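## Task

On the second shelf of the supply shelving, counting the bottom shelf as first, a scrub sponge rests on top of a cardboard box. Get that cardboard box into the cart's top tray. When finished, the sponge must still be on that second shelf without overhanging its front edge, and every other item from that shelf must also remain on it. The robot must not topple or be left tilted, or the task fails.

## Robot and tools

The robot is a Dexmate Vega: a three-wheeled mobile base (two steerable front wheels, a passive rear caster), a Z-folding torso of thigh, shank and chest, a panning and tilting head with head_camera, and two seven-joint arms with two-finger grippers, each carrying a wrist camera (left_wrist_camera, right_wrist_camera). Loose objects may occasionally get nudged by the scene itself.

Frames. All positions are in metres. The base frame sits on the floor at the base's turning point on its centre line: x forward, y left, z up. The robot's front edge is 0.35 m ahead of that origin. Hand positions (left_hand, right_hand) are printed in the base frame for a point between the fingers, 0.033 m back from the closed tips; the fingers point along the hand's z, close along its y, and the camera-side back faces -x. base_odometry is in the frame the base had at the scene's start and counts only wheel rotation, so slipping looks like travel. Headings and turns are in radians, positive to the left (counter-clockwise from above).

move. One action per call. Either "base" and/or "joints" (optionally with "speeds" or "min_time_s"), or "target" on its own. Motions start together.
- base: an object with exactly one key. translate_m is a relative forward distance (negative = backward), -2 to 2. strafe_m is a relative sideways distance, left positive, -2 to 2 (heading may drift ~0.02 rad). rotate_rad is a relative turn on the spot, left positive, -3.2 to 3.2. The front wheels first swing to the new direction (up to ~1.1 s).
- joints: a single object keyed by joint name, each value an absolute angle in radians (not an offset). Torso: torso_hip_rad 0 to 1.57, torso_knee_rad 0 to 3.141, torso_waist_rad -1.57 to 1.57; chest forward lean = knee - hip - waist. Arm keys are per side (left_/right_ shoulder_pitch, shoulder_yaw, upper_arm_roll, elbow, forearm_roll, wrist_pitch, wrist_yaw, gripper). Signs are mirrored for some: left shoulder pitch positive lowers the arm, right needs negative; left wrist pitch positive tips the hand down, right needs negative. Elbow 0 is straight, negative bends. Gripper 0 is closed, up to 0.785 open (per finger). Head: head_pan_rad (positive left), head_tilt_rad, head_camera_tilt_rad (positive looks down). Torso presets (hip, knee, waist): stand 0.469, 1.617, 1.048 (start); stand_high 0.78, 1.57, 0.44; lean_20 0.52, 1.05, 0.18; lean_45 0.52, 1.05, -0.26; low_lean_45 0, 0, -0.79. Folded arms, seven values in key order shoulder pitch to wrist yaw: left 1, 0.5, -0.6, -2.5, 0, -0.9, 0; right -1, -0.5, 0.6, -2.5, 0, 0.9, 0. Fold the arms before low_lean_45.
- target: one hand's absolute pose in the base frame: side ("left"/"right"), x, y, z (-3 to 3 m), pitch_deg (90 fingers down, 0 level; -30 to 95), heading_deg (0 forward, counter-clockwise positive), optional roll_deg (default 0), optional line_only (true = straight path or refuse). It is checked against the robot's own body only, not the furniture, and the robot must be still. A straight path is used up to 45 cm if allowed, else an arc that may swing the elbow wide.
- speeds: caps for base motions only: translate_m and strafe_m 0.04 to 0.3 m/s, rotate_rad 0.1 to 0.6 rad/s. min_time_s (0.1 to 8) slows arm and head motions to take at least that long.
- cameras: list of camera names or "all"; [] gives none.

wait(seconds 0 to 10) lets the scene run and returns state and images. zoom_image(camera, region [x0,y0,x1,y1] in pixels, at most 504 per side) enlarges part of that camera's latest picture. read_manual gives licence text only. finished_scene(scene) ends the current scene irreversibly; the goal must already hold without help.

Results. "move" reads done or the worst status. base_status, joint_status, left_hand_status, right_hand_status: done; off_target (resting away, may still push); contact_stop (an arm joint pushed at near full torque ~0.6 s; the whole arm or torso group halts and forgets targets); time_out; not_followed / "joint command not followed" / "pose unreachable" (a built-in check blocked the arm, often with a cause line); refused (nothing moved); reached (within 10 mm, 2 degrees) or short (with the error; resend the same target after "short (part of ...)"). on_its_own lists uncommanded motion. turned_by_wheels and turned_by_imu give turns since the last result; an IMU turn over 0.03 rad after a straight or sideways drive suggests a bump. base_tilt gives lean in degrees. Joint torques, MOTOR HOT, OVER-TEMPERATURE FAULT and TORQUE FAULT lines warn of overload or heat. A refused call cancels the remaining move, wait and finished_scene calls in that reply.

Avoid. The base does not stop at furniture: it stalls or spins, so watch for time_out or IMU turns. A leaning chest with arms forward can jam steering. Nothing prevents tipping over, and a fallen robot cannot recover. Do not let the arms collide or squeeze each other, including one gripper closing on the other's fingers. After any stop, pull the arm off whatever it is pressing. Each hand carries roughly 4 kg; heavy items sink about 0.02 m in the soft fingers. Gripper angle does not prove a grasp. Do not drop objects, release them while moving, slam, or shove hard, and keep the sponge and neighbouring items on the shelf.

Each tool is called by a JSON object that holds its "fn" and its "kwargs", one argument or row to a line.

## Session

{"fn": "move", "kwargs": {
  "joints": {"head_pan_rad": -1.3, "head_camera_tilt_rad": 0.25},
  "cameras": ["head_camera"]
}}

Scene clock: 1.53 s.
Joint torques (N m): left_arm=[7.22 0.3 1.05 -3.65 0.01 -3.11 0.17] | right_arm=[-4.22 0.17 0.27 -5.17 0.15 2.88 -0.08]
move: done
base_odometry: x=+0.000 y=+0.000 heading=+0.000
turned_by_wheels: +0.000
turned_by_imu: +0.000
base_tilt: forward=+0.1 right=+0.3
base_status: not commanded
joint_positions: torso_hip_rad=+0.469 torso_knee_rad=+1.617 torso_waist_rad=+1.048 left_shoulder_pitch_rad=+2.207 left_shoulder_yaw_rad=-0.004 left_upper_arm_roll_rad=-0.018 left_elbow_rad=-1.107 left_forearm_roll_rad=-0.008 left_wrist_pitch_rad=-0.518 left_wrist_yaw_rad=+0.011 left_gripper_rad=+0.005 right_shoulder_pitch_rad=-2.186 right_shoulder_yaw_rad=-0.016 right_upper_arm_roll_rad=-0.019 right_elbow_rad=-1.087 right_forearm_roll_rad=-0.017 right_wrist_pitch_rad=+0.491 right_wrist_yaw_rad=+0.011 right_gripper_rad=+0.005 head_pan_rad=-1.299 head_tilt_rad=+0.000 head_camera_tilt_rad=+0.249
joint_status: all done
chest: x=-0.0111 y=+0.0000 z=+1.4155 quat_wxyz=(+0.999, +0.000, +0.050, +0.000) (m; base frame)
left_hand: x=+0.2019 y=+0.2451 z=+0.6135 quat_wxyz=(+0.430, -0.012, +0.902, +0.013) pitch_deg=+39.0 heading_deg=+2.4 roll_deg=+0.9 back=up (m; base frame)
right_hand: x=+0.2001 y=-0.2164 z=+0.6013 quat_wxyz=(+0.418, -0.022, +0.908, +0.011) pitch_deg=+40.6 heading_deg=+2.8 roll_deg=+0.1 back=up (m; base frame)
pictures: head_camera
camera_calibration:
head_camera: T_world_to_cam=[[-0.954093, -0.276865, 0.114251, -0.215464], [-0.180793, 0.228245, -0.95667, 1.45084], [0.238791, -0.933408, -0.267822, 0.377229], [0, 0, 0, 1]] pos_world=[-0.0333496, -0.0386932, 1.51363]

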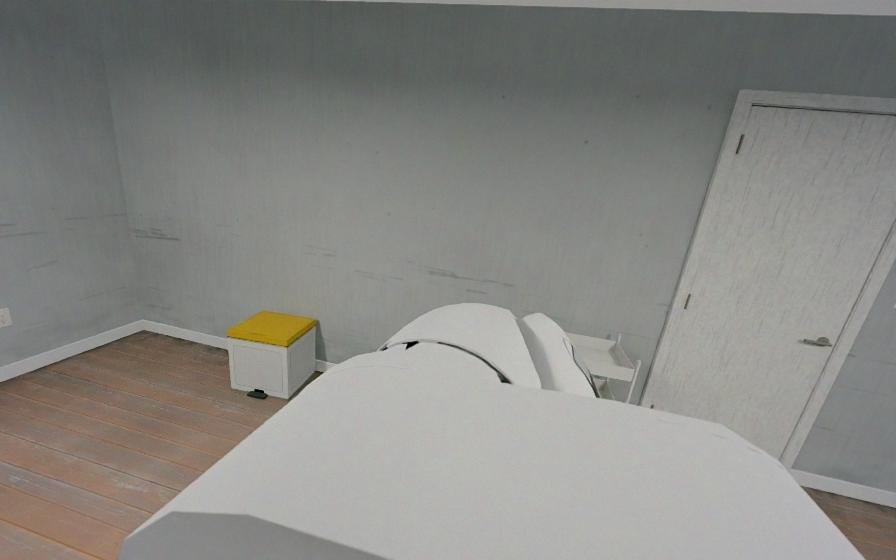

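{"fn": "move", "kwargs": {
  "joints": {"head_pan_rad": -0.3, "head_camera_tilt_rad": 0.25},
  "cameras": ["head_camera"]
}}

{"fn": "zoom_image", "kwargs": {
  "camera": "head_camera",
  "region": [300, 100, 700, 500]
}}

Scene clock: 3.27 s.
Joint torques (N m): left_arm=[7.79 0.07 1.03 -4.11 -0.09 -3.1 -0.03] | right_arm=[-4.1 -1.31 0.07 -4.38 0.19 2.4 -0.31]
move: done
base_odometry: x=+0.000 y=+0.000 heading=+0.000
turned_by_wheels: +0.000
turned_by_imu: +0.000
base_tilt: forward=+0.2 right=+0.3
base_status: not commanded
joint_positions: torso_hip_rad=+0.469 torso_knee_rad=+1.617 torso_waist_rad=+1.048 left_shoulder_pitch_rad=+2.207 left_shoulder_yaw_rad=-0.004 left_upper_arm_roll_rad=-0.018 left_elbow_rad=-1.107 left_forearm_roll_rad=-0.008 left_wrist_pitch_rad=-0.518 left_wrist_yaw_rad=+0.011 left_gripper_rad=+0.005 right_shoulder_pitch_rad=-2.186 right_shoulder_yaw_rad=-0.016 right_upper_arm_roll_rad=-0.019 right_elbow_rad=-1.087 right_forearm_roll_rad=-0.017 right_wrist_pitch_rad=+0.491 right_wrist_yaw_rad=+0.011 right_gripper_rad=+0.005 head_pan_rad=-0.301 head_tilt_rad=+0.000 head_camera_tilt_rad=+0.249
joint_status: all done
chest: x=-0.0111 y=+0.0000 z=+1.4155 quat_wxyz=(+0.999, +0.000, +0.050, +0.000) (m; base frame)
left_hand: x=+0.2019 y=+0.2451 z=+0.6135 quat_wxyz=(+0.430, -0.012, +0.902, +0.013) pitch_deg=+39.0 heading_deg=+2.4 roll_deg=+0.9 back=up (m; base frame)
right_hand: x=+0.2001 y=-0.2164 z=+0.6013 quat_wxyz=(+0.418, -0.022, +0.908, +0.011) pitch_deg=+40.6 heading_deg=+2.8 roll_deg=+0.1 back=up (m; base frame)
pictures: head_camera
camera_calibration:
head_camera: T_world_to_cam=[[-0.284068, -0.957651, 0.0470112, -0.063372], [-0.33336, 0.0526747, -0.941327, 1.41613], [0.898986, -0.283072, -0.334206, 0.52732], [0, 0, 0, 1]] pos_world=[-0.0199723, 0.0139869, 1.51226]

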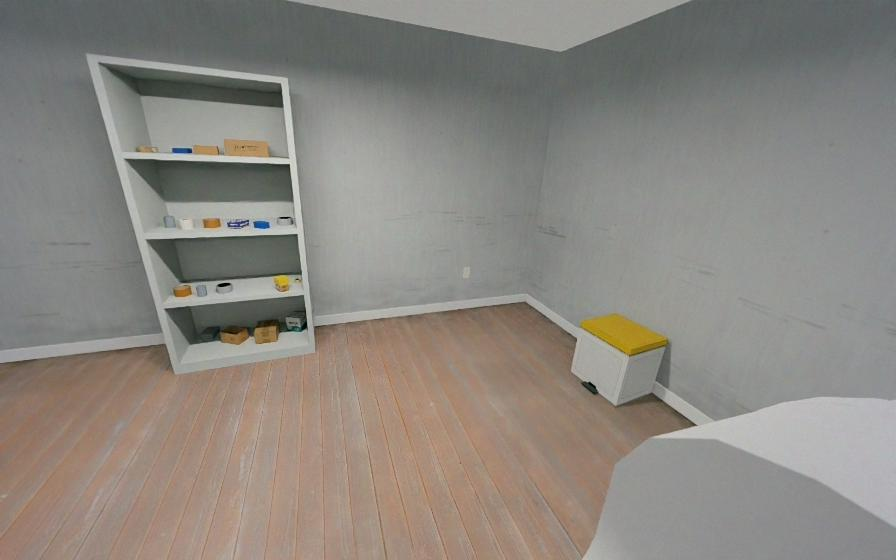

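Scaled by 1.260 from the camera's 896x560 image, which has a finer 960x600 frame.

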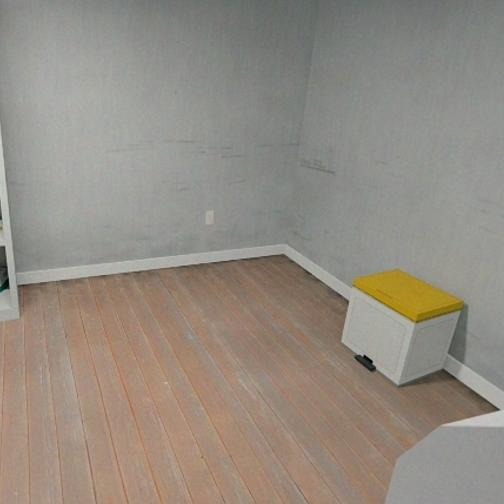

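{"fn": "move", "kwargs": {
  "base": {"rotate_rad": 0.103},
  "cameras": []
}}

{"fn": "move", "kwargs": {
  "base": {"strafe_m": 0.23},
  "joints": {"right_shoulder_pitch_rad":-1.947,"right_shoulder_yaw_rad":-1.417,"right_upper_arm_roll_rad":-0.237,"right_elbow_rad":-2.57,"right_forearm_roll_rad":1.146,"right_wrist_pitch_rad":0.015,"right_wrist_yaw_rad":-0.858,"right_gripper_rad":0.45,"left_shoulder_pitch_rad":2.282,"left_shoulder_yaw_rad":0.919,"left_upper_arm_roll_rad":-0.817,"left_elbow_rad":-2.621,"left_forearm_roll_rad":-1.604,"left_wrist_pitch_rad":0.755,"left_wrist_yaw_rad":0.696,"head_pan_rad":0,"head_camera_tilt_rad":0.4},
  "min_time_s": 5.2,
  "cameras": []
}}

{"fn": "move", "kwargs": {
  "base": {"translate_m": 1.8},
  "joints": {"torso_hip_rad":0.0,"torso_knee_rad":0.6,"torso_waist_rad":0.0}
}}

Scene clock: 7.33 s.
Joint torques (N m): left_arm=[6.73 0.18 0.9 -4.23 -0.07 -2.58 0.14] | right_arm=[-4.59 0.83 -0.05 -4.16 -0.23 2.63 -0.18]
move: done
base_odometry: x=+0.000 y=+0.000 heading=+0.103
turned_by_wheels: +0.103
turned_by_imu: +0.100
base_tilt: forward=+0.2 right=+0.3
base_status: done
joint_positions: torso_hip_rad=+0.469 torso_knee_rad=+1.617 torso_waist_rad=+1.048 left_shoulder_pitch_rad=+2.207 left_shoulder_yaw_rad=-0.004 left_upper_arm_roll_rad=-0.018 left_elbow_rad=-1.107 left_forearm_roll_rad=-0.008 left_wrist_pitch_rad=-0.518 left_wrist_yaw_rad=+0.011 left_gripper_rad=+0.005 right_shoulder_pitch_rad=-2.186 right_shoulder_yaw_rad=-0.016 right_upper_arm_roll_rad=-0.019 right_elbow_rad=-1.087 right_forearm_roll_rad=-0.017 right_wrist_pitch_rad=+0.491 right_wrist_yaw_rad=+0.011 right_gripper_rad=+0.005 head_pan_rad=-0.301 head_tilt_rad=+0.000 head_camera_tilt_rad=+0.249
joint_status: not commanded
chest: x=-0.0111 y=+0.0000 z=+1.4155 quat_wxyz=(+0.999, +0.000, +0.050, +0.000) (m; base frame)
left_hand: x=+0.2019 y=+0.2451 z=+0.6135 quat_wxyz=(+0.430, -0.012, +0.902, +0.013) pitch_deg=+39.0 heading_deg=+2.4 roll_deg=+0.9 back=up (m; base frame)
right_hand: x=+0.2001 y=-0.2164 z=+0.6013 quat_wxyz=(+0.418, -0.022, +0.908, +0.011) pitch_deg=+40.6 heading_deg=+2.8 roll_deg=+0.1 back=up (m; base frame)
pictures: none
No camera images: "cameras" was empty.

Scene clock: 14.17 s.
Joint torques (N m): left_arm=[-0.54 12.05 -11.53 -3.82 0.63 -2.71 0.11] | right_arm=[12.95 -7.18 4.37 -9.13 -1.11 2.77 -0.47]
move: done
base_odometry: x=-0.023 y=+0.229 heading=+0.104
turned_by_wheels: +0.001
turned_by_imu: +0.002
base_tilt: forward=+0.2 right=+0.3
base_status: done
joint_positions: torso_hip_rad=+0.469 torso_knee_rad=+1.617 torso_waist_rad=+1.048 left_shoulder_pitch_rad=+2.282 left_shoulder_yaw_rad=+0.915 left_upper_arm_roll_rad=-0.813 left_elbow_rad=-2.615 left_forearm_roll_rad=-1.598 left_wrist_pitch_rad=+0.751 left_wrist_yaw_rad=+0.693 left_gripper_rad=+0.005 right_shoulder_pitch_rad=-1.948 right_shoulder_yaw_rad=-1.413 right_upper_arm_roll_rad=-0.236 right_elbow_rad=-2.565 right_forearm_roll_rad=+1.143 right_wrist_pitch_rad=+0.016 right_wrist_yaw_rad=-0.855 right_gripper_rad=+0.450 head_pan_rad=-0.001 head_tilt_rad=+0.000 head_camera_tilt_rad=+0.399
joint_status: all done
chest: x=-0.0111 y=+0.0000 z=+1.4155 quat_wxyz=(+0.999, +0.000, +0.050, +0.000) (m; base frame)
left_hand: x=+0.4814 y=+0.3405 z=+1.1383 quat_wxyz=(+0.500, -0.003, +0.866, -0.001) pitch_deg=+30.0 heading_deg=+0.0 roll_deg=-0.3 back=up (m; base frame)
right_hand: x=+0.5012 y=-0.1816 z=+1.0795 quat_wxyz=(+0.572, -0.070, +0.816, +0.050) pitch_deg=+19.9 heading_deg=+9.9 roll_deg=+0.0 back=up (m; base frame)
pictures: none
No camera images: "cameras" was empty.

Scene clock: 22.27 s.
Joint torques (N m): left_arm=[3.51 6.03 -9.19 -5.81 0.15 -1.62 0.15] | right_arm=[4.99 -3.67 1.78 -9.25 -1.19 1.59 -0.17]
move: done
base_odometry: x=+1.768 y=+0.410 heading=+0.103
turned_by_wheels: -0.001
turned_by_imu: -0.008
base_tilt: forward=+0.1 right=+0.3
base_status: done
joint_positions: torso_hip_rad=+0.001 torso_knee_rad=+0.600 torso_waist_rad=+0.000 left_shoulder_pitch_rad=+2.282 left_shoulder_yaw_rad=+0.919 left_upper_arm_roll_rad=-0.817 left_elbow_rad=-2.621 left_forearm_roll_rad=-1.604 left_wrist_pitch_rad=+0.755 left_wrist_yaw_rad=+0.696 left_gripper_rad=+0.005 right_shoulder_pitch_rad=-1.947 right_shoulder_yaw_rad=-1.417 right_upper_arm_roll_rad=-0.237 right_elbow_rad=-2.570 right_forearm_roll_rad=+1.146 right_wrist_pitch_rad=+0.015 right_wrist_yaw_rad=-0.858 right_gripper_rad=+0.450 head_pan_rad=-0.001 head_tilt_rad=+0.000 head_camera_tilt_rad=+0.399
joint_status: all done
chest: x=+0.0821 y=+0.0000 z=+1.0967 quat_wxyz=(+0.955, +0.000, +0.295, +0.000) (m; base frame)
left_hand: x=+0.3813 y=+0.3375 z=+0.6188 quat_wxyz=(+0.270, +0.001, +0.963, -0.002) pitch_deg=+58.7 heading_deg=-0.4 roll_deg=-0.3 back=up (m; base frame)
right_hand: x=+0.3700 y=-0.1804 z=+0.5569 quat_wxyz=(+0.352, -0.057, +0.932, +0.066) pitch_deg=+48.1 heading_deg=+14.1 roll_deg=+7.1 back=up (m; base frame)
pictures: head_camera, left_wrist_camera, right_wrist_camera
camera_calibration:
head_camera: T_world_to_cam=[[0.0187903, -0.999795, 0.00749901, 0.0185981], [-0.838235, -0.0198413, -0.544948, 0.740251], [0.544986, 0.00395379, -0.838436, 0.927245], [0, 0, 0, 1]] pos_world=[0.11482, 0.0296157, 1.18069]
left_wrist_camera: T_world_to_cam=[[0.00866031, -0.999476, 0.0311745, 0.310996], [-0.897648, -0.0215078, -0.440188, 0.6846], [0.440628, -0.0241715, -0.897364, 0.548981], [0, 0, 0, 1]] pos_world=[0.36994, 0.338827, 0.784293]
right_wrist_camera: T_world_to_cam=[[0.131586, -0.990686, -0.0350152, -0.21587], [-0.835308, -0.0917894, -0.542066, 0.64592], [0.533803, 0.100577, -0.839606, 0.443232], [0, 0, 0, 1]] pos_world=[0.331349, -0.19915, 0.714713]

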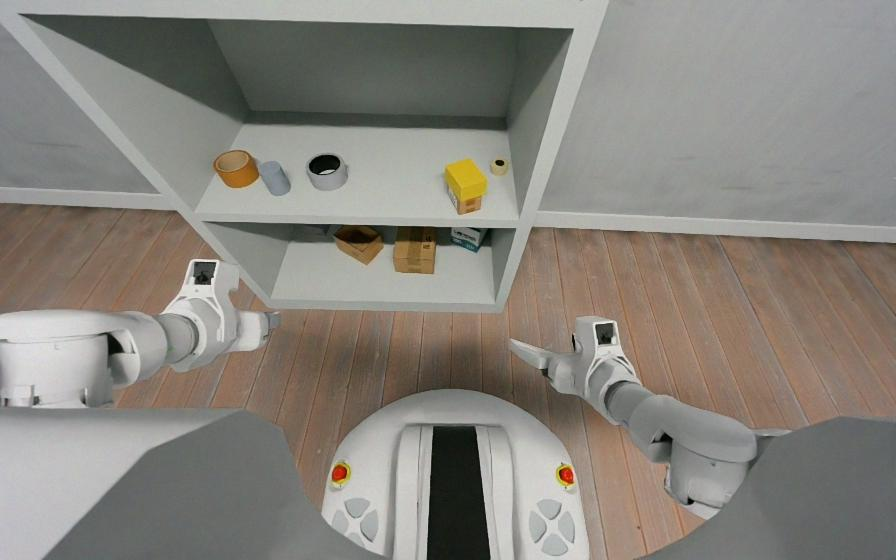

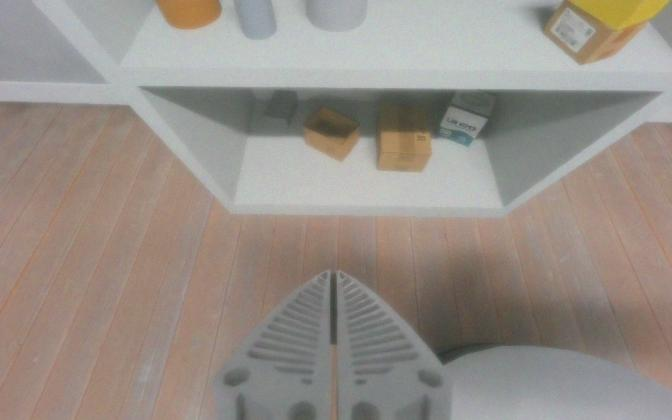

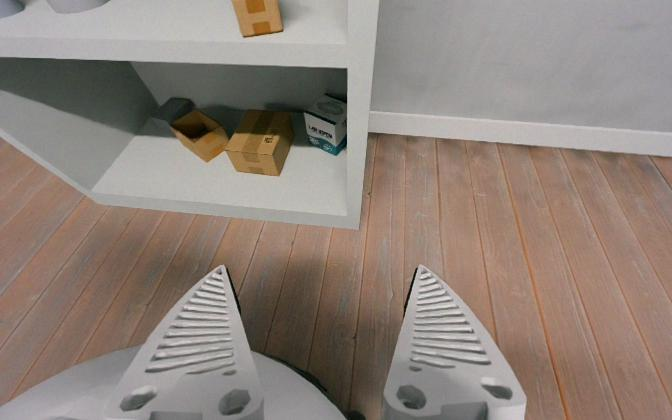

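{"fn": "move", "kwargs": {
  "target": {"side":"right","x":0.57,"y":-0.07,"z":0.70,"pitch_deg":32,"heading_deg":12}
}}

{"fn": "zoom_image", "kwargs": {
  "camera": "right_wrist_camera",
  "region": [180, 60, 520, 360]
}}

{"fn": "zoom_image", "kwargs": {
  "camera": "head_camera",
  "region": [400, 130, 540, 240]
}}

Scene clock: 28.17 s.
Joint torques (N m): left_arm=[3.85 6.14 -9.56 -6.06 0.12 -1.45 0.04] | right_arm=[13.01 -1.19 1.85 -5.95 -1.31 2.27 -0.38]
move: done
base_odometry: x=+1.768 y=+0.410 heading=+0.103
turned_by_wheels: +0.000
turned_by_imu: +0.001
base_tilt: forward=+0.1 right=+0.3
base_status: not commanded
joint_positions: torso_hip_rad=+0.001 torso_knee_rad=+0.600 torso_waist_rad=+0.000 left_shoulder_pitch_rad=+2.282 left_shoulder_yaw_rad=+0.919 left_upper_arm_roll_rad=-0.817 left_elbow_rad=-2.621 left_forearm_roll_rad=-1.604 left_wrist_pitch_rad=+0.755 left_wrist_yaw_rad=+0.696 left_gripper_rad=+0.005 right_shoulder_pitch_rad=-1.060 right_shoulder_yaw_rad=-0.814 right_upper_arm_roll_rad=-0.564 right_elbow_rad=-2.579 right_forearm_roll_rad=+1.166 right_wrist_pitch_rad=-0.670 right_wrist_yaw_rad=-1.086 right_gripper_rad=+0.450 head_pan_rad=-0.001 head_tilt_rad=+0.000 head_camera_tilt_rad=+0.399
joint_status: not commanded
chest: x=+0.0821 y=+0.0000 z=+1.0967 quat_wxyz=(+0.955, +0.000, +0.295, +0.000) (m; base frame)
left_hand: x=+0.3813 y=+0.3375 z=+0.6188 quat_wxyz=(+0.270, +0.001, +0.963, -0.002) pitch_deg=+58.7 heading_deg=-0.4 roll_deg=-0.3 back=up (m; base frame)
right_hand: x=+0.5685 y=-0.0710 z=+0.6984 quat_wxyz=(+0.481, -0.091, +0.871, +0.051) pitch_deg=+32.2 heading_deg=+12.0 roll_deg=+0.1 back=up (m; base frame)
right_hand_status: reached (straight line, planned for 3.1 s): 2 mm and 0.2 deg off.
pictures: head_camera, left_wrist_camera, right_wrist_camera
camera_calibration:
head_camera: T_world_to_cam=[[0.0187903, -0.999795, 0.00749901, 0.0185981], [-0.838235, -0.0198413, -0.544948, 0.740251], [0.544986, 0.00395379, -0.838436, 0.927245], [0, 0, 0, 1]] pos_world=[0.11482, 0.0296157, 1.18069]
left_wrist_camera: T_world_to_cam=[[0.00866031, -0.999476, 0.0311745, 0.310996], [-0.897648, -0.0215078, -0.440188, 0.6846], [0.440628, -0.0241715, -0.897364, 0.548981], [0, 0, 0, 1]] pos_world=[0.36994, 0.338827, 0.784293]
right_wrist_camera: T_world_to_cam=[[0.174294, -0.983918, 0.0390672, -0.204151], [-0.63965, -0.143295, -0.755191, 0.932411], [0.748645, 0.106636, -0.654339, 0.194046], [0, 0, 0, 1]] pos_world=[0.486728, -0.0879501, 0.839097]

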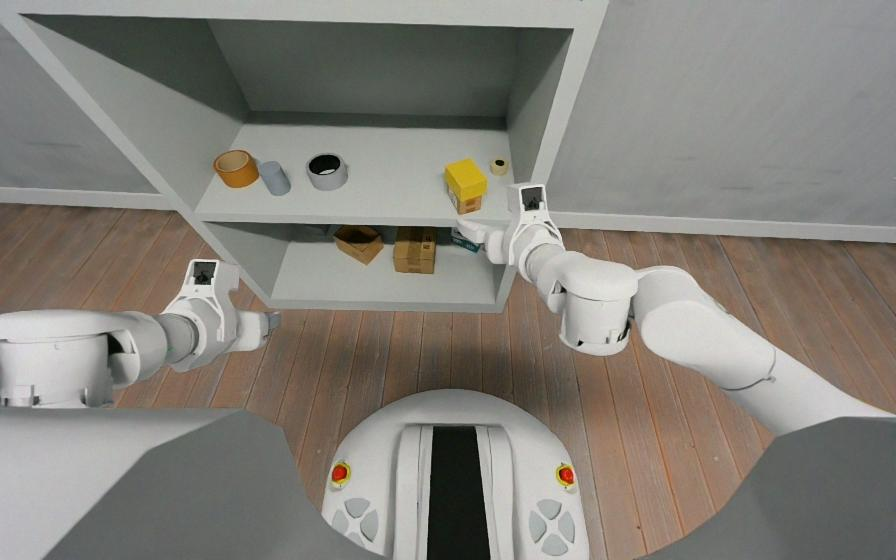

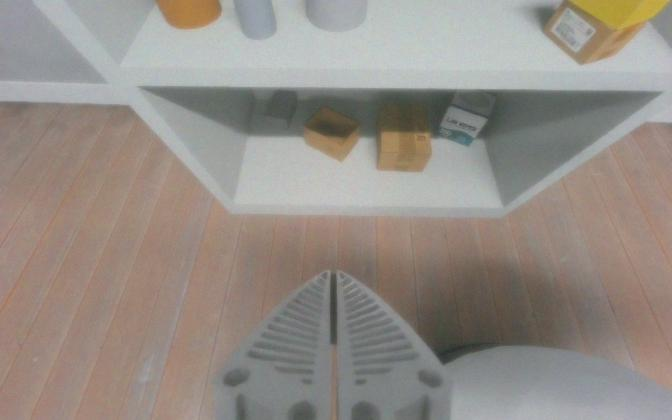

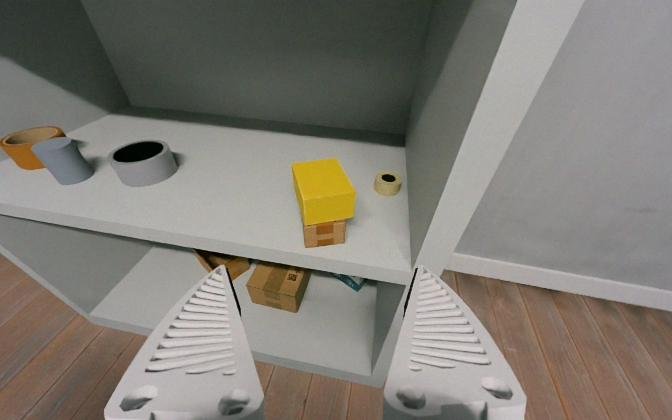

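Scaled by 1.482 from the camera's 672x420 image, which has a finer 960x600 frame.

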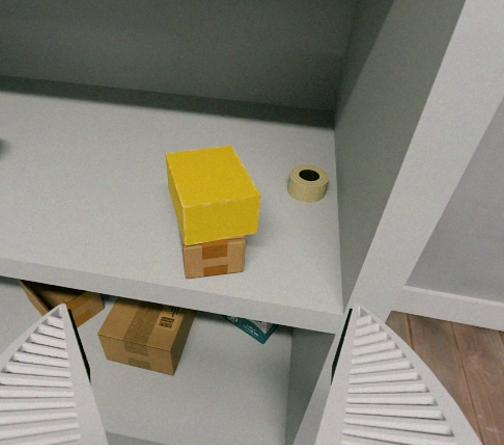

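Scaled by 3.600 from the camera's 896x560 image, which has a finer 960x600 frame.

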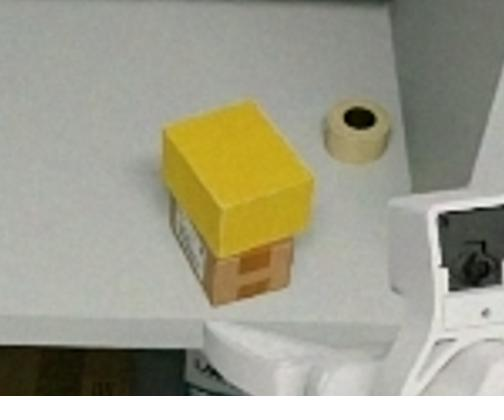

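{"fn": "move", "kwargs": {
  "base": {"translate_m": 0.12},
  "cameras": []
}}

{"fn": "move", "kwargs": {
  "target": {"side":"right","x":0.662,"y":-0.026,"z":0.62,"pitch_deg":25,"heading_deg":25}
}}

{"fn": "zoom_image", "kwargs": {
  "camera": "right_wrist_camera",
  "region": [180, 120, 520, 420]
}}

Scene clock: 31.87 s.
Joint torques (N m): left_arm=[3.41 6.11 -9.33 -3.94 0.06 -1.92 0.1] | right_arm=[11.67 2.1 2.38 -6.94 -0.9 1.94 -0.58]
move: done
base_odometry: x=+1.887 y=+0.423 heading=+0.102
turned_by_wheels: -0.001
turned_by_imu: +0.000
base_tilt: forward=+0.1 right=+0.3
base_status: done
joint_positions: torso_hip_rad=+0.001 torso_knee_rad=+0.600 torso_waist_rad=+0.000 left_shoulder_pitch_rad=+2.282 left_shoulder_yaw_rad=+0.919 left_upper_arm_roll_rad=-0.817 left_elbow_rad=-2.621 left_forearm_roll_rad=-1.604 left_wrist_pitch_rad=+0.755 left_wrist_yaw_rad=+0.696 left_gripper_rad=+0.005 right_shoulder_pitch_rad=-1.054 right_shoulder_yaw_rad=-0.810 right_upper_arm_roll_rad=-0.565 right_elbow_rad=-2.577 right_forearm_roll_rad=+1.166 right_wrist_pitch_rad=-0.674 right_wrist_yaw_rad=-1.087 right_gripper_rad=+0.450 head_pan_rad=-0.001 head_tilt_rad=+0.000 head_camera_tilt_rad=+0.399
joint_status: not commanded
chest: x=+0.0821 y=+0.0000 z=+1.0967 quat_wxyz=(+0.955, +0.000, +0.295, +0.000) (m; base frame)
left_hand: x=+0.3813 y=+0.3375 z=+0.6188 quat_wxyz=(+0.270, +0.001, +0.963, -0.002) pitch_deg=+58.7 heading_deg=-0.4 roll_deg=-0.3 back=up (m; base frame)
right_hand: x=+0.5698 y=-0.0699 z=+0.6998 quat_wxyz=(+0.482, -0.092, +0.870, +0.051) pitch_deg=+32.0 heading_deg=+12.0 roll_deg=+0.0 back=up (m; base frame)
pictures: none
No camera images: "cameras" was empty.

Scene clock: 35.77 s.
Joint torques (N m): left_arm=[3.86 5.23 -9.34 -4.64 0.08 -1.77 0.31] | right_arm=[16.86 -0.66 3.64 -6.13 -1 4.1 0.24]
move: done
base_odometry: x=+1.887 y=+0.423 heading=+0.102
turned_by_wheels: +0.000
turned_by_imu: +0.001
base_tilt: forward=+0.2 right=+0.3
base_status: not commanded
joint_positions: torso_hip_rad=+0.001 torso_knee_rad=+0.600 torso_waist_rad=+0.000 left_shoulder_pitch_rad=+2.282 left_shoulder_yaw_rad=+0.919 left_upper_arm_roll_rad=-0.817 left_elbow_rad=-2.621 left_forearm_roll_rad=-1.604 left_wrist_pitch_rad=+0.755 left_wrist_yaw_rad=+0.696 left_gripper_rad=+0.005 right_shoulder_pitch_rad=-0.893 right_shoulder_yaw_rad=-0.780 right_upper_arm_roll_rad=-0.750 right_elbow_rad=-2.060 right_forearm_roll_rad=+0.792 right_wrist_pitch_rad=-0.358 right_wrist_yaw_rad=-0.458 right_gripper_rad=+0.450 head_pan_rad=-0.001 head_tilt_rad=+0.000 head_camera_tilt_rad=+0.399
joint_status: not commanded
chest: x=+0.0821 y=+0.0000 z=+1.0967 quat_wxyz=(+0.955, +0.000, +0.295, +0.000) (m; base frame)
left_hand: x=+0.3813 y=+0.3375 z=+0.6188 quat_wxyz=(+0.270, +0.001, +0.963, -0.002) pitch_deg=+58.7 heading_deg=-0.4 roll_deg=-0.3 back=up (m; base frame)
right_hand: x=+0.6612 y=-0.0266 z=+0.6203 quat_wxyz=(+0.524, -0.181, +0.824, +0.116) pitch_deg=+25.1 heading_deg=+24.9 roll_deg=+0.0 back=up (m; base frame)
right_hand_status: reached (straight line, planned for 2.4 s): 1 mm and 0.2 deg off.
pictures: head_camera, left_wrist_camera, right_wrist_camera
camera_calibration:
head_camera: T_world_to_cam=[[0.0187912, -0.999795, 0.00749959, 0.0185981], [-0.838235, -0.0198424, -0.544948, 0.740197], [0.544986, 0.0039538, -0.838436, 0.927161], [0, 0, 0, 1]] pos_world=[0.11482, 0.0296157, 1.18059]
left_wrist_camera: T_world_to_cam=[[0.00866213, -0.999476, 0.0311753, 0.310995], [-0.897648, -0.0215098, -0.440188, 0.6846], [0.440628, -0.0241715, -0.897364, 0.548981], [0, 0, 0, 1]] pos_world=[0.36994, 0.338827, 0.784293]
right_wrist_camera: T_world_to_cam=[[0.384913, -0.922293, 0.0348925, -0.308499], [-0.502858, -0.241266, -0.830015, 0.89245], [0.773935, 0.301938, -0.556649, -0.00333848], [0, 0, 0, 1]] pos_world=[0.570104, -0.0682007, 0.749653]

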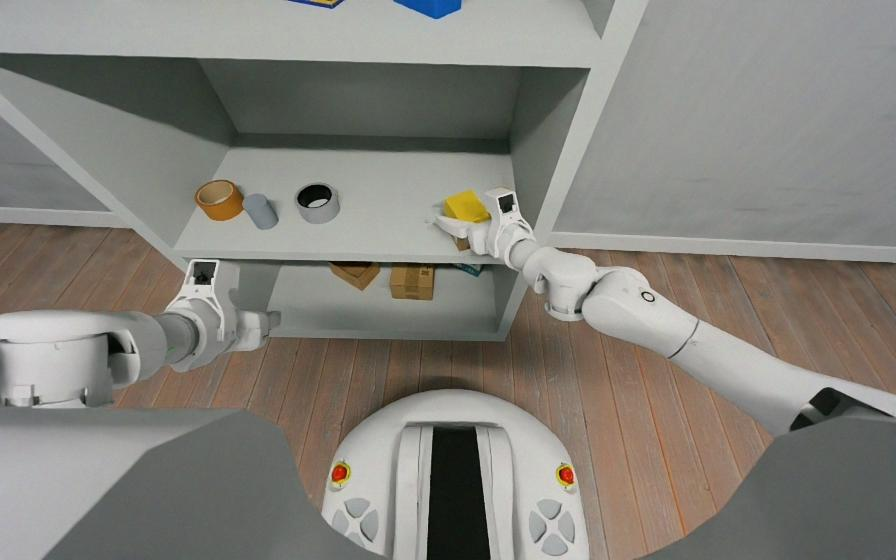

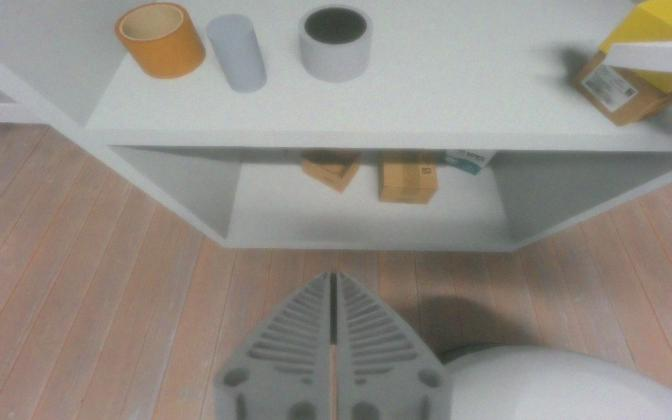

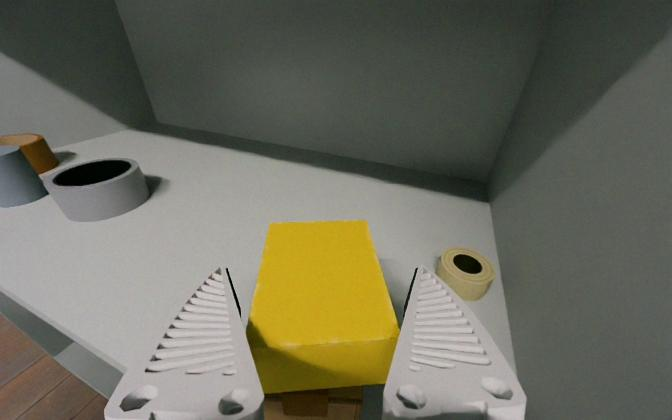

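Scaled by 1.482 from the camera's 672x420 image, which has a finer 960x600 frame.

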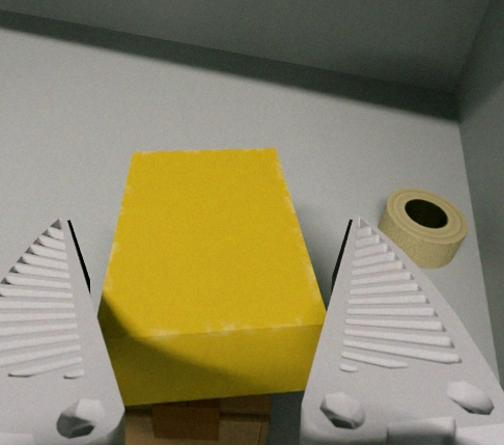

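{"fn": "move", "kwargs": {
  "joints": {"right_gripper_rad":0.2},
  "cameras": []
}}

{"fn": "move", "kwargs": {
  "target": {"side":"right","x":0.675,"y":0.0,"z":0.67,"pitch_deg":25,"heading_deg":25,"line_only":true},
  "cameras": ["right_wrist_camera"]
}}

{"fn": "move", "kwargs": {
  "target": {"side":"right","x":0.73,"y":0.12,"z":0.63,"pitch_deg":25,"heading_deg":25,"line_only":true},
  "cameras": ["right_wrist_camera"]
}}

{"fn": "move", "kwargs": {
  "target": {"side":"right","x":0.73,"y":0.12,"z":0.580,"pitch_deg":25,"heading_deg":25,"line_only":true}
}}

{"fn": "zoom_image", "kwargs": {
  "camera": "left_wrist_camera",
  "region": [372, 0, 672, 180]
}}

Scene clock: 37.20 s.
Joint torques (N m): left_arm=[4.34 5.46 -9.41 -4.01 0.14 -1.66 0.1] | right_arm=[17.04 -0.23 5.06 -6.99 -0.99 3.35 0.22]
move: done
base_odometry: x=+1.887 y=+0.423 heading=+0.102
turned_by_wheels: +0.000
turned_by_imu: +0.000
base_tilt: forward=+0.2 right=+0.3
base_status: not commanded
joint_positions: torso_hip_rad=+0.001 torso_knee_rad=+0.600 torso_waist_rad=+0.000 left_shoulder_pitch_rad=+2.282 left_shoulder_yaw_rad=+0.919 left_upper_arm_roll_rad=-0.817 left_elbow_rad=-2.621 left_forearm_roll_rad=-1.604 left_wrist_pitch_rad=+0.755 left_wrist_yaw_rad=+0.696 left_gripper_rad=+0.005 right_shoulder_pitch_rad=-0.892 right_shoulder_yaw_rad=-0.779 right_upper_arm_roll_rad=-0.751 right_elbow_rad=-2.055 right_forearm_roll_rad=+0.789 right_wrist_pitch_rad=-0.355 right_wrist_yaw_rad=-0.453 right_gripper_rad=+0.201 head_pan_rad=-0.001 head_tilt_rad=+0.000 head_camera_tilt_rad=+0.399
joint_status: all done
chest: x=+0.0821 y=+0.0000 z=+1.0967 quat_wxyz=(+0.955, +0.000, +0.295, +0.000) (m; base frame)
left_hand: x=+0.3813 y=+0.3375 z=+0.6188 quat_wxyz=(+0.270, +0.001, +0.963, -0.002) pitch_deg=+58.7 heading_deg=-0.4 roll_deg=-0.3 back=up (m; base frame)
right_hand: x=+0.6617 y=-0.0262 z=+0.6197 quat_wxyz=(+0.524, -0.182, +0.824, +0.116) pitch_deg=+25.1 heading_deg=+25.0 roll_deg=+0.0 back=up (m; base frame)
pictures: none
No camera images: "cameras" was empty.

Scene clock: 39.40 s.
Joint torques (N m): left_arm=[4 4.94 -9.2 -5.78 0.13 -1.26 0.22] | right_arm=[16.91 0.52 8.16 -10.54 -0.79 2.14 -0.35]
move: done
base_odometry: x=+1.887 y=+0.423 heading=+0.102
turned_by_wheels: +0.000
turned_by_imu: +0.001
base_tilt: forward=+0.2 right=+0.3
base_status: not commanded
joint_positions: torso_hip_rad=+0.001 torso_knee_rad=+0.600 torso_waist_rad=+0.000 left_shoulder_pitch_rad=+2.282 left_shoulder_yaw_rad=+0.919 left_upper_arm_roll_rad=-0.817 left_elbow_rad=-2.621 left_forearm_roll_rad=-1.604 left_wrist_pitch_rad=+0.755 left_wrist_yaw_rad=+0.696 left_gripper_rad=+0.005 right_shoulder_pitch_rad=-0.812 right_shoulder_yaw_rad=-0.727 right_upper_arm_roll_rad=-0.730 right_elbow_rad=-2.145 right_forearm_roll_rad=+0.866 right_wrist_pitch_rad=-0.517 right_wrist_yaw_rad=-0.541 right_gripper_rad=+0.201 head_pan_rad=-0.001 head_tilt_rad=+0.000 head_camera_tilt_rad=+0.399
joint_status: not commanded
chest: x=+0.0821 y=+0.0000 z=+1.0967 quat_wxyz=(+0.955, +0.000, +0.295, +0.000) (m; base frame)
left_hand: x=+0.3813 y=+0.3375 z=+0.6188 quat_wxyz=(+0.270, +0.001, +0.963, -0.002) pitch_deg=+58.7 heading_deg=-0.4 roll_deg=-0.3 back=up (m; base frame)
right_hand: x=+0.6743 y=-0.0009 z=+0.6674 quat_wxyz=(+0.524, -0.182, +0.824, +0.116) pitch_deg=+25.1 heading_deg=+25.0 roll_deg=+0.0 back=up (m; base frame)
right_hand_status: reached (straight line, planned for 0.9 s): 3 mm and 0.1 deg off.
pictures: right_wrist_camera
camera_calibration:
right_wrist_camera: T_world_to_cam=[[0.387304, -0.921277, 0.0352635, -0.293447], [-0.501931, -0.242786, -0.830132, 0.943798], [0.773344, 0.303814, -0.55645, 0.00526045], [0, 0, 0, 1]] pos_world=[0.583307, -0.0428028, 0.796752]

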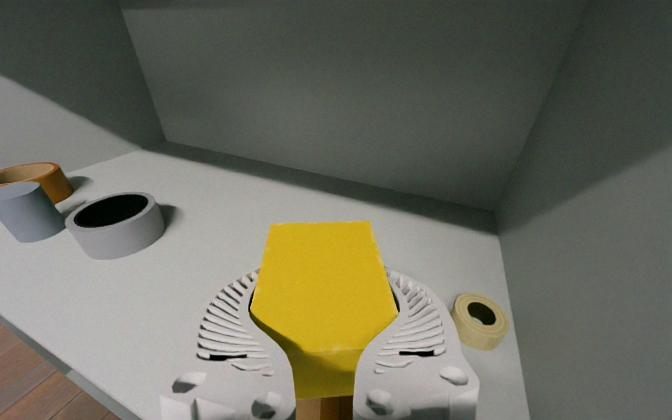

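Scene clock: 42.77 s.
Joint torques (N m): left_arm=[3.49 5.79 -9.54 -4.7 0.1 -1.68 0.14] | right_arm=[20.92 4.73 3.27 -7.09 -0.67 2.77 0.07]
move: done
base_odometry: x=+1.887 y=+0.423 heading=+0.102
turned_by_wheels: +0.000
turned_by_imu: +0.001
base_tilt: forward=+0.2 right=+0.3
base_status: not commanded
joint_positions: torso_hip_rad=+0.001 torso_knee_rad=+0.600 torso_waist_rad=+0.000 left_shoulder_pitch_rad=+2.282 left_shoulder_yaw_rad=+0.919 left_upper_arm_roll_rad=-0.817 left_elbow_rad=-2.621 left_forearm_roll_rad=-1.604 left_wrist_pitch_rad=+0.755 left_wrist_yaw_rad=+0.696 left_gripper_rad=+0.005 right_shoulder_pitch_rad=-0.598 right_shoulder_yaw_rad=-0.318 right_upper_arm_roll_rad=-0.933 right_elbow_rad=-1.678 right_forearm_roll_rad=+0.708 right_wrist_pitch_rad=-0.461 right_wrist_yaw_rad=-0.543 right_gripper_rad=+0.201 head_pan_rad=-0.001 head_tilt_rad=+0.000 head_camera_tilt_rad=+0.399
joint_status: not commanded
chest: x=+0.0821 y=+0.0000 z=+1.0967 quat_wxyz=(+0.955, +0.000, +0.295, +0.000) (m; base frame)
left_hand: x=+0.3813 y=+0.3375 z=+0.6188 quat_wxyz=(+0.270, +0.001, +0.963, -0.002) pitch_deg=+58.7 heading_deg=-0.4 roll_deg=-0.3 back=up (m; base frame)
right_hand: x=+0.7294 y=+0.1183 z=+0.6298 quat_wxyz=(+0.524, -0.182, +0.824, +0.116) pitch_deg=+25.1 heading_deg=+25.0 roll_deg=+0.0 back=up (m; base frame)
right_hand_status: reached (straight line, planned for 1.8 s): 2 mm and 0.1 deg off.
pictures: right_wrist_camera
camera_calibration:
right_wrist_camera: T_world_to_cam=[[0.386806, -0.921494, 0.0350827, -0.203127], [-0.501667, -0.242197, -0.830464, 0.969002], [0.773765, 0.303629, -0.555966, -0.0951436], [0, 0, 0, 1]] pos_world=[0.638306, 0.0763973, 0.758952]

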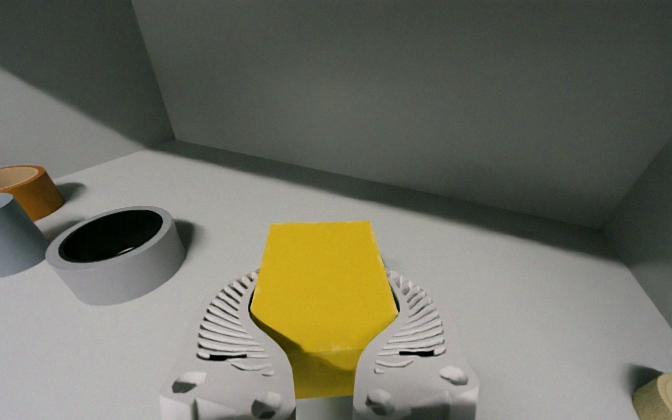

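Scene clock: 45.07 s.
Joint torques (N m): left_arm=[3.94 5.75 -9.52 -5.56 0.11 -1.29 0.21] | right_arm=[9.75 5.54 2.41 -7.25 -0.63 3.81 0.43]
move: done
base_odometry: x=+1.887 y=+0.423 heading=+0.102
turned_by_wheels: +0.000
turned_by_imu: +0.001
base_tilt: forward=+0.1 right=+0.2
base_status: not commanded
joint_positions: torso_hip_rad=+0.001 torso_knee_rad=+0.600 torso_waist_rad=+0.000 left_shoulder_pitch_rad=+2.282 left_shoulder_yaw_rad=+0.919 left_upper_arm_roll_rad=-0.817 left_elbow_rad=-2.621 left_forearm_roll_rad=-1.604 left_wrist_pitch_rad=+0.755 left_wrist_yaw_rad=+0.696 left_gripper_rad=+0.005 right_shoulder_pitch_rad=-0.609 right_shoulder_yaw_rad=-0.275 right_upper_arm_roll_rad=-0.975 right_elbow_rad=-1.493 right_forearm_roll_rad=+0.648 right_wrist_pitch_rad=-0.311 right_wrist_yaw_rad=-0.475 right_gripper_rad=+0.201 head_pan_rad=-0.001 head_tilt_rad=+0.000 head_camera_tilt_rad=+0.399
joint_status: not commanded
chest: x=+0.0821 y=+0.0000 z=+1.0967 quat_wxyz=(+0.955, +0.000, +0.295, +0.000) (m; base frame)
left_hand: x=+0.3813 y=+0.3375 z=+0.6188 quat_wxyz=(+0.270, +0.001, +0.963, -0.002) pitch_deg=+58.7 heading_deg=-0.4 roll_deg=-0.3 back=up (m; base frame)
right_hand: x=+0.7302 y=+0.1197 z=+0.5813 quat_wxyz=(+0.524, -0.182, +0.824, +0.116) pitch_deg=+25.0 heading_deg=+25.0 roll_deg=+0.0 back=up (m; base frame)
right_hand_status: reached (straight line, planned for 0.9 s): 1 mm and 0.0 deg off.
pictures: head_camera, left_wrist_camera, right_wrist_camera
camera_calibration:
head_camera: T_world_to_cam=[[0.0187912, -0.999795, 0.00749959, 0.0185981], [-0.838235, -0.0198424, -0.544948, 0.740197], [0.544986, 0.0039538, -0.838436, 0.927161], [0, 0, 0, 1]] pos_world=[0.11482, 0.0296157, 1.18059]
left_wrist_camera: T_world_to_cam=[[0.00866213, -0.999476, 0.0311753, 0.310995], [-0.897648, -0.0215098, -0.440188, 0.6846], [0.440628, -0.0241715, -0.897364, 0.548981], [0, 0, 0, 1]] pos_world=[0.36994, 0.338827, 0.784293]
right_wrist_camera: T_world_to_cam=[[0.386914, -0.921434, 0.0354402, -0.200642], [-0.50119, -0.242402, -0.830692, 0.929312], [0.774019, 0.303645, -0.555603, -0.123527], [0, 0, 0, 1]] pos_world=[0.639005, 0.0778973, 0.710451]

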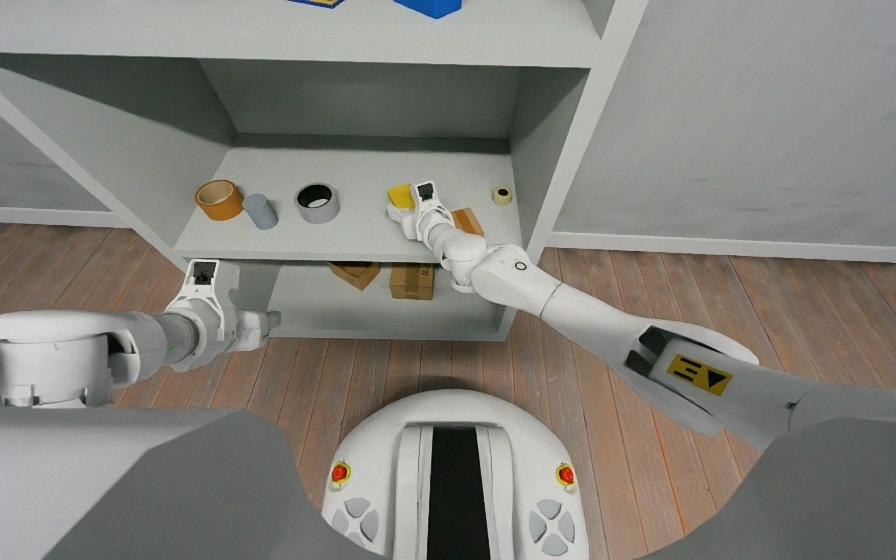

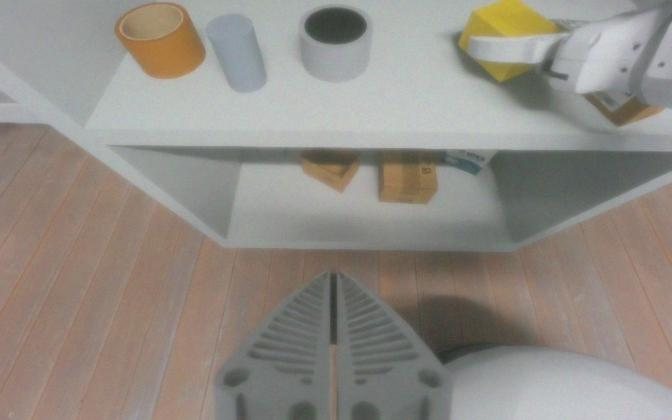

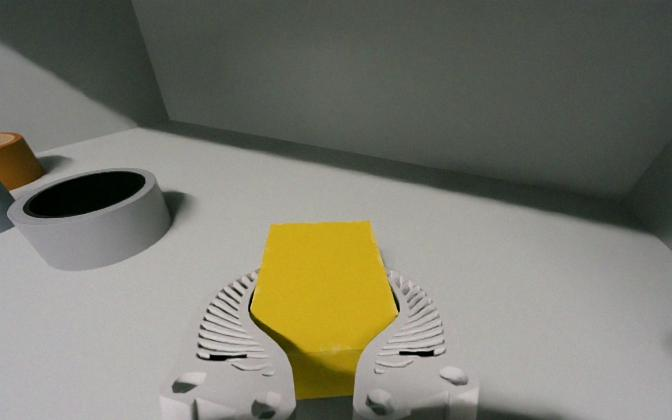

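Scaled by 1.680 from the camera's 672x420 image, which has a finer 960x600 frame.

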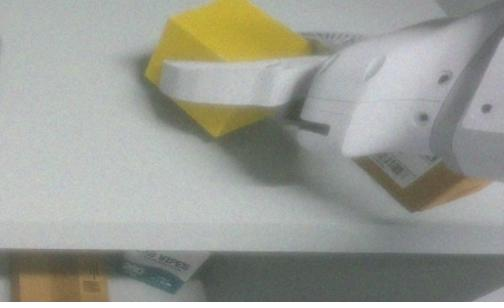

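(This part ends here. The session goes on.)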